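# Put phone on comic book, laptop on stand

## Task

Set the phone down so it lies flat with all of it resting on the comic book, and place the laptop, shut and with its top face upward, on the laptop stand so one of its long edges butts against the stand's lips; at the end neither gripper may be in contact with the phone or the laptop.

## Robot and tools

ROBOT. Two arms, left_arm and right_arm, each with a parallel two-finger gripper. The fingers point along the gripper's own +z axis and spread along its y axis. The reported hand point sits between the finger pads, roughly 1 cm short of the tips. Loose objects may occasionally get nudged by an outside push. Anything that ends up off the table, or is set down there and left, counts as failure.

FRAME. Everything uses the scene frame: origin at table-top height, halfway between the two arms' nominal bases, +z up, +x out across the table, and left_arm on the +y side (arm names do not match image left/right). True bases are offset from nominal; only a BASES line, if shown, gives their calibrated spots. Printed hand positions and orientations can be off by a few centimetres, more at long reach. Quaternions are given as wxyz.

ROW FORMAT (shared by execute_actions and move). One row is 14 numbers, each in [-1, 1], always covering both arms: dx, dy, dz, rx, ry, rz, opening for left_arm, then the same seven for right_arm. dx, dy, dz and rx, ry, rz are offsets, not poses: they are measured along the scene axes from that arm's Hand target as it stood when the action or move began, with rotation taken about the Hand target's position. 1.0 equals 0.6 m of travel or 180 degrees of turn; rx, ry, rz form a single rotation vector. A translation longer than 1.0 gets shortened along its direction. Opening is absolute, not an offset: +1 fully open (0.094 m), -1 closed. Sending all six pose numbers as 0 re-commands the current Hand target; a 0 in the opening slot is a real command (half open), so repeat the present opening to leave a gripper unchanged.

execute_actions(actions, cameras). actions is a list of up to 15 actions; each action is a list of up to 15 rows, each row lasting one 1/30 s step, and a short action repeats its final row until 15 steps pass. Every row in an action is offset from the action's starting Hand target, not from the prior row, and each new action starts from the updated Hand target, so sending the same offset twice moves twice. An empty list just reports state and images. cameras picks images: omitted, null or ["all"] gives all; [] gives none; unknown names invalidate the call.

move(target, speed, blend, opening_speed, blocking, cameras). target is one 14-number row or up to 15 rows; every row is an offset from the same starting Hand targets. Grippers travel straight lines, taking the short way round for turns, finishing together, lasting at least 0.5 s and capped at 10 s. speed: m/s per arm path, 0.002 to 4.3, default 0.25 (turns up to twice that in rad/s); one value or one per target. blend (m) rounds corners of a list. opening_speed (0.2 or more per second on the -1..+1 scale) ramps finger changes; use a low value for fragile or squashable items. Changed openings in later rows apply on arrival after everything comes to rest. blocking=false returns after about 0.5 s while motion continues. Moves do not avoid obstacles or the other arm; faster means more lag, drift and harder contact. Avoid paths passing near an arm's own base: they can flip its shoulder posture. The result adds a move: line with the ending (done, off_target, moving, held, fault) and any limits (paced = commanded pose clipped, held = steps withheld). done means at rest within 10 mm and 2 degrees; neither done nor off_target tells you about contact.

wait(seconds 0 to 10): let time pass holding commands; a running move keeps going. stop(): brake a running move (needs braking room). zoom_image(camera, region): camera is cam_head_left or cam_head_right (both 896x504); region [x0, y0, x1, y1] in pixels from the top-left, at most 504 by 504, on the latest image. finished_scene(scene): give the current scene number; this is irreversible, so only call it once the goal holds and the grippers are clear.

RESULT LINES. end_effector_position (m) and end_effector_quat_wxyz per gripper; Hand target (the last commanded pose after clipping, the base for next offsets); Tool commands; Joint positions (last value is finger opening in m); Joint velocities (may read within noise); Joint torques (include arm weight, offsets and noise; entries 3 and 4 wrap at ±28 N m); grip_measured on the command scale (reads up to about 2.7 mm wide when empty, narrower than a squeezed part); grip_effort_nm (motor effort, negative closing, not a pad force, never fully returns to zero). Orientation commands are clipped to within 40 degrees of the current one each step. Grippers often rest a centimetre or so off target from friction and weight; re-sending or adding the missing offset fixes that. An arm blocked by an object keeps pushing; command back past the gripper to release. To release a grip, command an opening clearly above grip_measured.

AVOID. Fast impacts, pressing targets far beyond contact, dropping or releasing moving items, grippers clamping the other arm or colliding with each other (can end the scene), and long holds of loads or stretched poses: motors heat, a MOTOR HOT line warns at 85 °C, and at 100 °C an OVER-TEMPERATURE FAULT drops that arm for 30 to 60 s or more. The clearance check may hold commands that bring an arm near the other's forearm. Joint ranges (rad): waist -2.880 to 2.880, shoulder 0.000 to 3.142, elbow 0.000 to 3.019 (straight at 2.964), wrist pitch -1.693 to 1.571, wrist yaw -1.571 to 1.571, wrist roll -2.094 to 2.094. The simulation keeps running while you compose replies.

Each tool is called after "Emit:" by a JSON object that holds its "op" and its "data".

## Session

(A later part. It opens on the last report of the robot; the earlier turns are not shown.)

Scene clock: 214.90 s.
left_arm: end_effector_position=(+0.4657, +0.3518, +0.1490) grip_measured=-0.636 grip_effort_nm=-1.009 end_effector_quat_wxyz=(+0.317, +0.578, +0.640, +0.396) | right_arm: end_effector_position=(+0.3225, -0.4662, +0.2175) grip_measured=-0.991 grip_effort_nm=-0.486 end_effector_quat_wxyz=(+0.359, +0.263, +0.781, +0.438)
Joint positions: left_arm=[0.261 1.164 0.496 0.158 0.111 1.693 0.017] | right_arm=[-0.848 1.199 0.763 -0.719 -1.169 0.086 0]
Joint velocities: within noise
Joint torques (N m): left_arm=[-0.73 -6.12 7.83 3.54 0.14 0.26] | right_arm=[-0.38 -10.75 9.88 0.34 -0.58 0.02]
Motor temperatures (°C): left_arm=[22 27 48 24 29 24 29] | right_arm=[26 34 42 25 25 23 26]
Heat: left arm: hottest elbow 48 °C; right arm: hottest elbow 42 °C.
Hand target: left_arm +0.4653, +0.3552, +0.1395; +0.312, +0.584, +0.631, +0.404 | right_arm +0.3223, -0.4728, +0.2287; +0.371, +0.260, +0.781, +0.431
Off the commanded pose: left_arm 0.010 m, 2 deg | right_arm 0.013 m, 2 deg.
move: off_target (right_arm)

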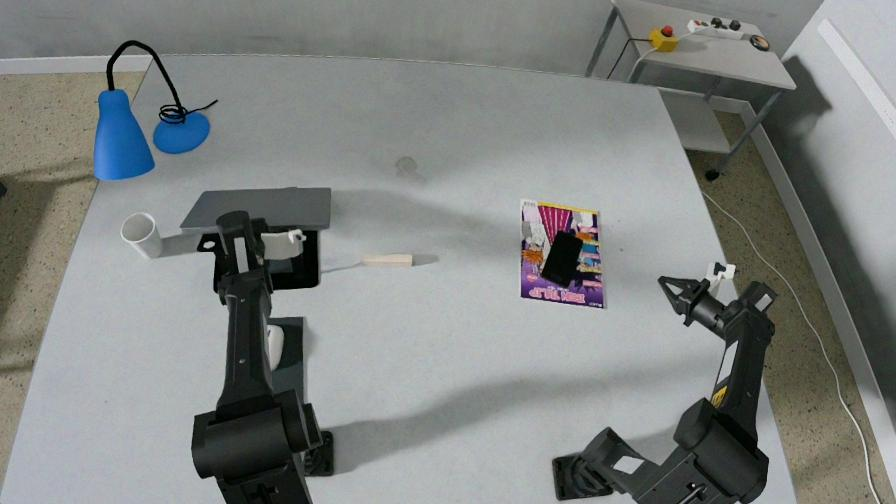

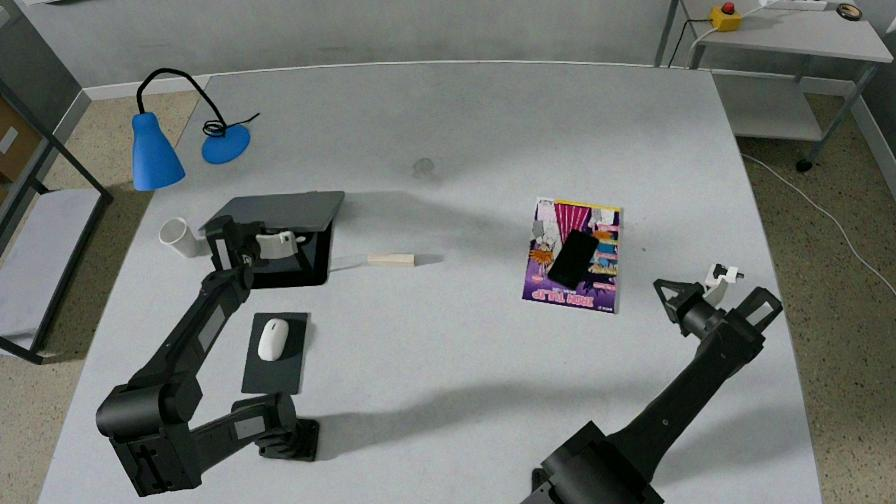

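Emit:
{"op": "move", "data": {"target": [[-0.02,0,0.01,0,0,0,-1,0,0,0,0,0,0,-1],[-0.02,0,0.015,0,0.045,0.003,-1,0,0,0,0,0,0,-1]], "speed": 0.06}}

Emit:
{"op": "zoom_image", "data": {"camera": "cam_head_left", "region": [140, 160, 340, 310]}}

Emit:
{"op": "zoom_image", "data": {"camera": "cam_head_right", "region": [160, 160, 360, 310]}}

Scene clock: 219.50 s.
left_arm: end_effector_position=(+0.4532, +0.3527, +0.1422) grip_measured=-0.637 grip_effort_nm=-1.009 end_effector_quat_wxyz=(+0.285, +0.591, +0.664, +0.359) | right_arm: end_effector_position=(+0.3225, -0.4662, +0.2175) grip_measured=-0.991 grip_effort_nm=-0.486 end_effector_quat_wxyz=(+0.359, +0.263, +0.781, +0.438)
Joint positions: left_arm=[0.265 1.133 0.528 -0.017 0.098 1.697 0.017] | right_arm=[-0.848 1.199 0.763 -0.719 -1.169 0.086 0]
Joint velocities: within noise
Joint torques (N m): left_arm=[-1.61 -8.82 11.77 -0.18 -0.59 0.49] | right_arm=[-0.38 -10.58 9.87 0.35 -0.57 0.02]
Motor temperatures (°C): left_arm=[22 27 47 24 28 24 29] | right_arm=[26 34 42 25 25 23 26]
Heat: left arm: hottest elbow 47 °C; right arm: hottest elbow 42 °C.
Hand target: left_arm +0.4533, +0.3551, +0.1485; +0.265, +0.608, +0.654, +0.364 | right_arm +0.3223, -0.4728, +0.2287; +0.371, +0.260, +0.781, +0.431
Off the commanded pose: left_arm 0.007 m, 3 deg | right_arm 0.013 m, 2 deg.
move: off_target (left_arm, right_arm)

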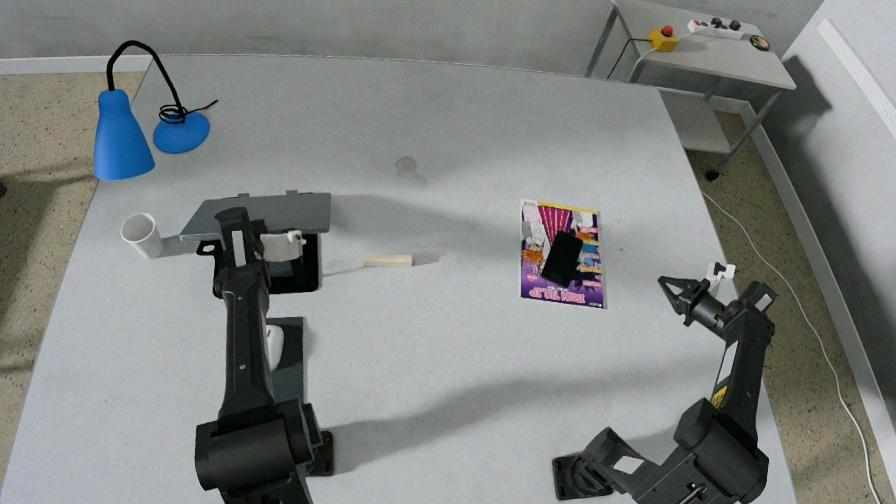

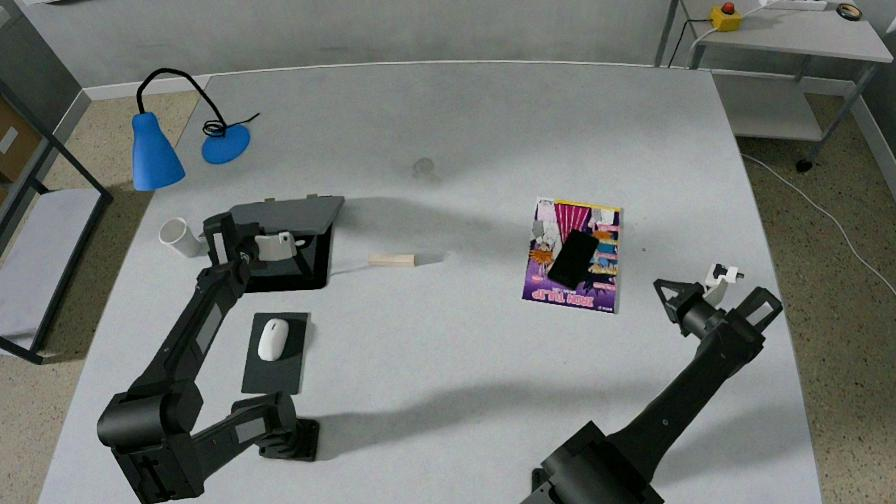

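Scaled by 2.520.

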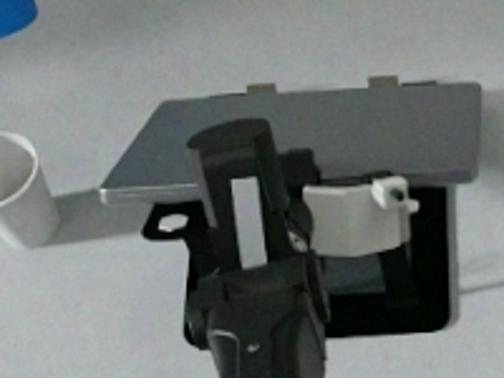

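Scaled by 2.520.

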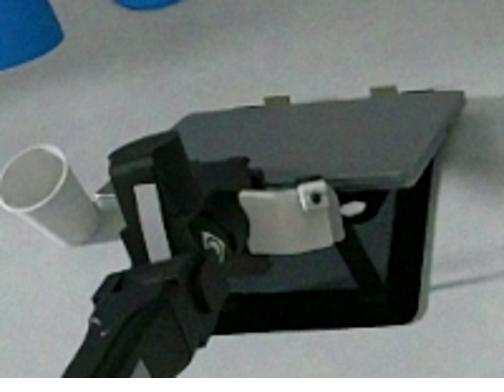

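Emit:
{"op": "move", "data": {"target": [[0,0,0,0,0,0,-0.35,0,0,0,0,0,0,-1],[-0.15,0,0.09,0,0,0,-0.35,0,0,0,0,0,0,-1],[-0.27,0,0.19,0,0,0,-0.35,0,0,0,0,0,0,-1],[-0.33,-0.28,0.29,0,0,0,-0.35,0,0,0,0,0,0,-1]], "speed": [0.06,0.06,0.25,0.3], "opening_speed": 0.3}}

Emit:
{"op": "zoom_image", "data": {"camera": "cam_head_left", "region": [150, 170, 350, 320]}}

Emit:
{"op": "zoom_image", "data": {"camera": "cam_head_right", "region": [170, 170, 370, 320]}}

Scene clock: 230.33 s.
left_arm: end_effector_position=(+0.2518, +0.1941, +0.2880) grip_measured=-0.352 grip_effort_nm=0.129 end_effector_quat_wxyz=(+0.237, +0.620, +0.654, +0.364) | right_arm: end_effector_position=(+0.3225, -0.4662, +0.2175) grip_measured=-0.991 grip_effort_nm=-0.491 end_effector_quat_wxyz=(+0.359, +0.263, +0.781, +0.438)
Joint positions: left_arm=[-0.75 0.443 0.71 -1.211 -0.695 1.029 0.03] | right_arm=[-0.848 1.199 0.763 -0.719 -1.169 0.086 0]
Joint velocities: within noise
Joint torques (N m): left_arm=[-2.14 1.38 17.72 0.88 -0.42 -0.19] | right_arm=[-0.32 -10.7 9.87 0.35 -0.57 0.02]
Motor temperatures (°C): left_arm=[22 27 46 24 28 24 29] | right_arm=[26 34 42 25 25 23 26]
Heat: left arm: hottest elbow 46 °C; right arm: hottest elbow 42 °C.
Hand target: left_arm +0.2553, +0.1871, +0.3224; +0.265, +0.608, +0.654, +0.364 | right_arm +0.3223, -0.4728, +0.2287; +0.371, +0.260, +0.781, +0.431
Off the commanded pose: left_arm 0.035 m, 3 deg | right_arm 0.013 m, 2 deg.
move: off_target (left_arm, right_arm)

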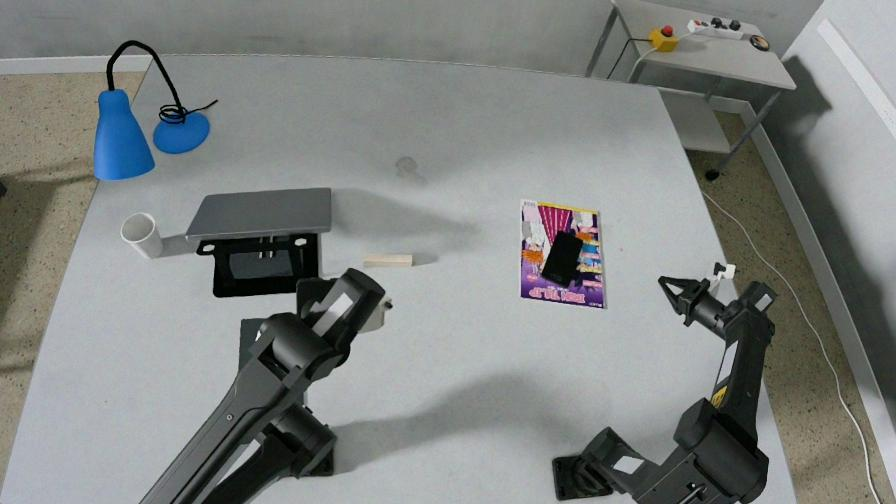

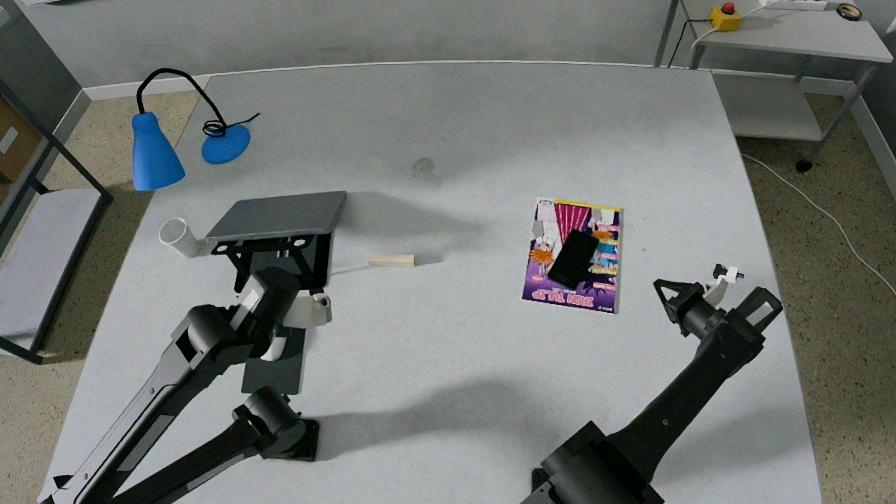

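Scaled by 2.520.

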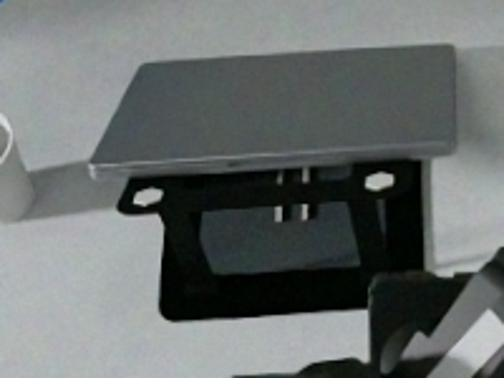

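Scaled by 2.520.

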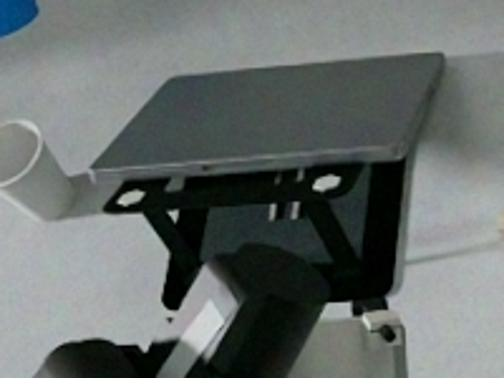

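Emit:
{"op": "finished_scene", "data": {"scene": 2}}

The scene is finished: the task was done.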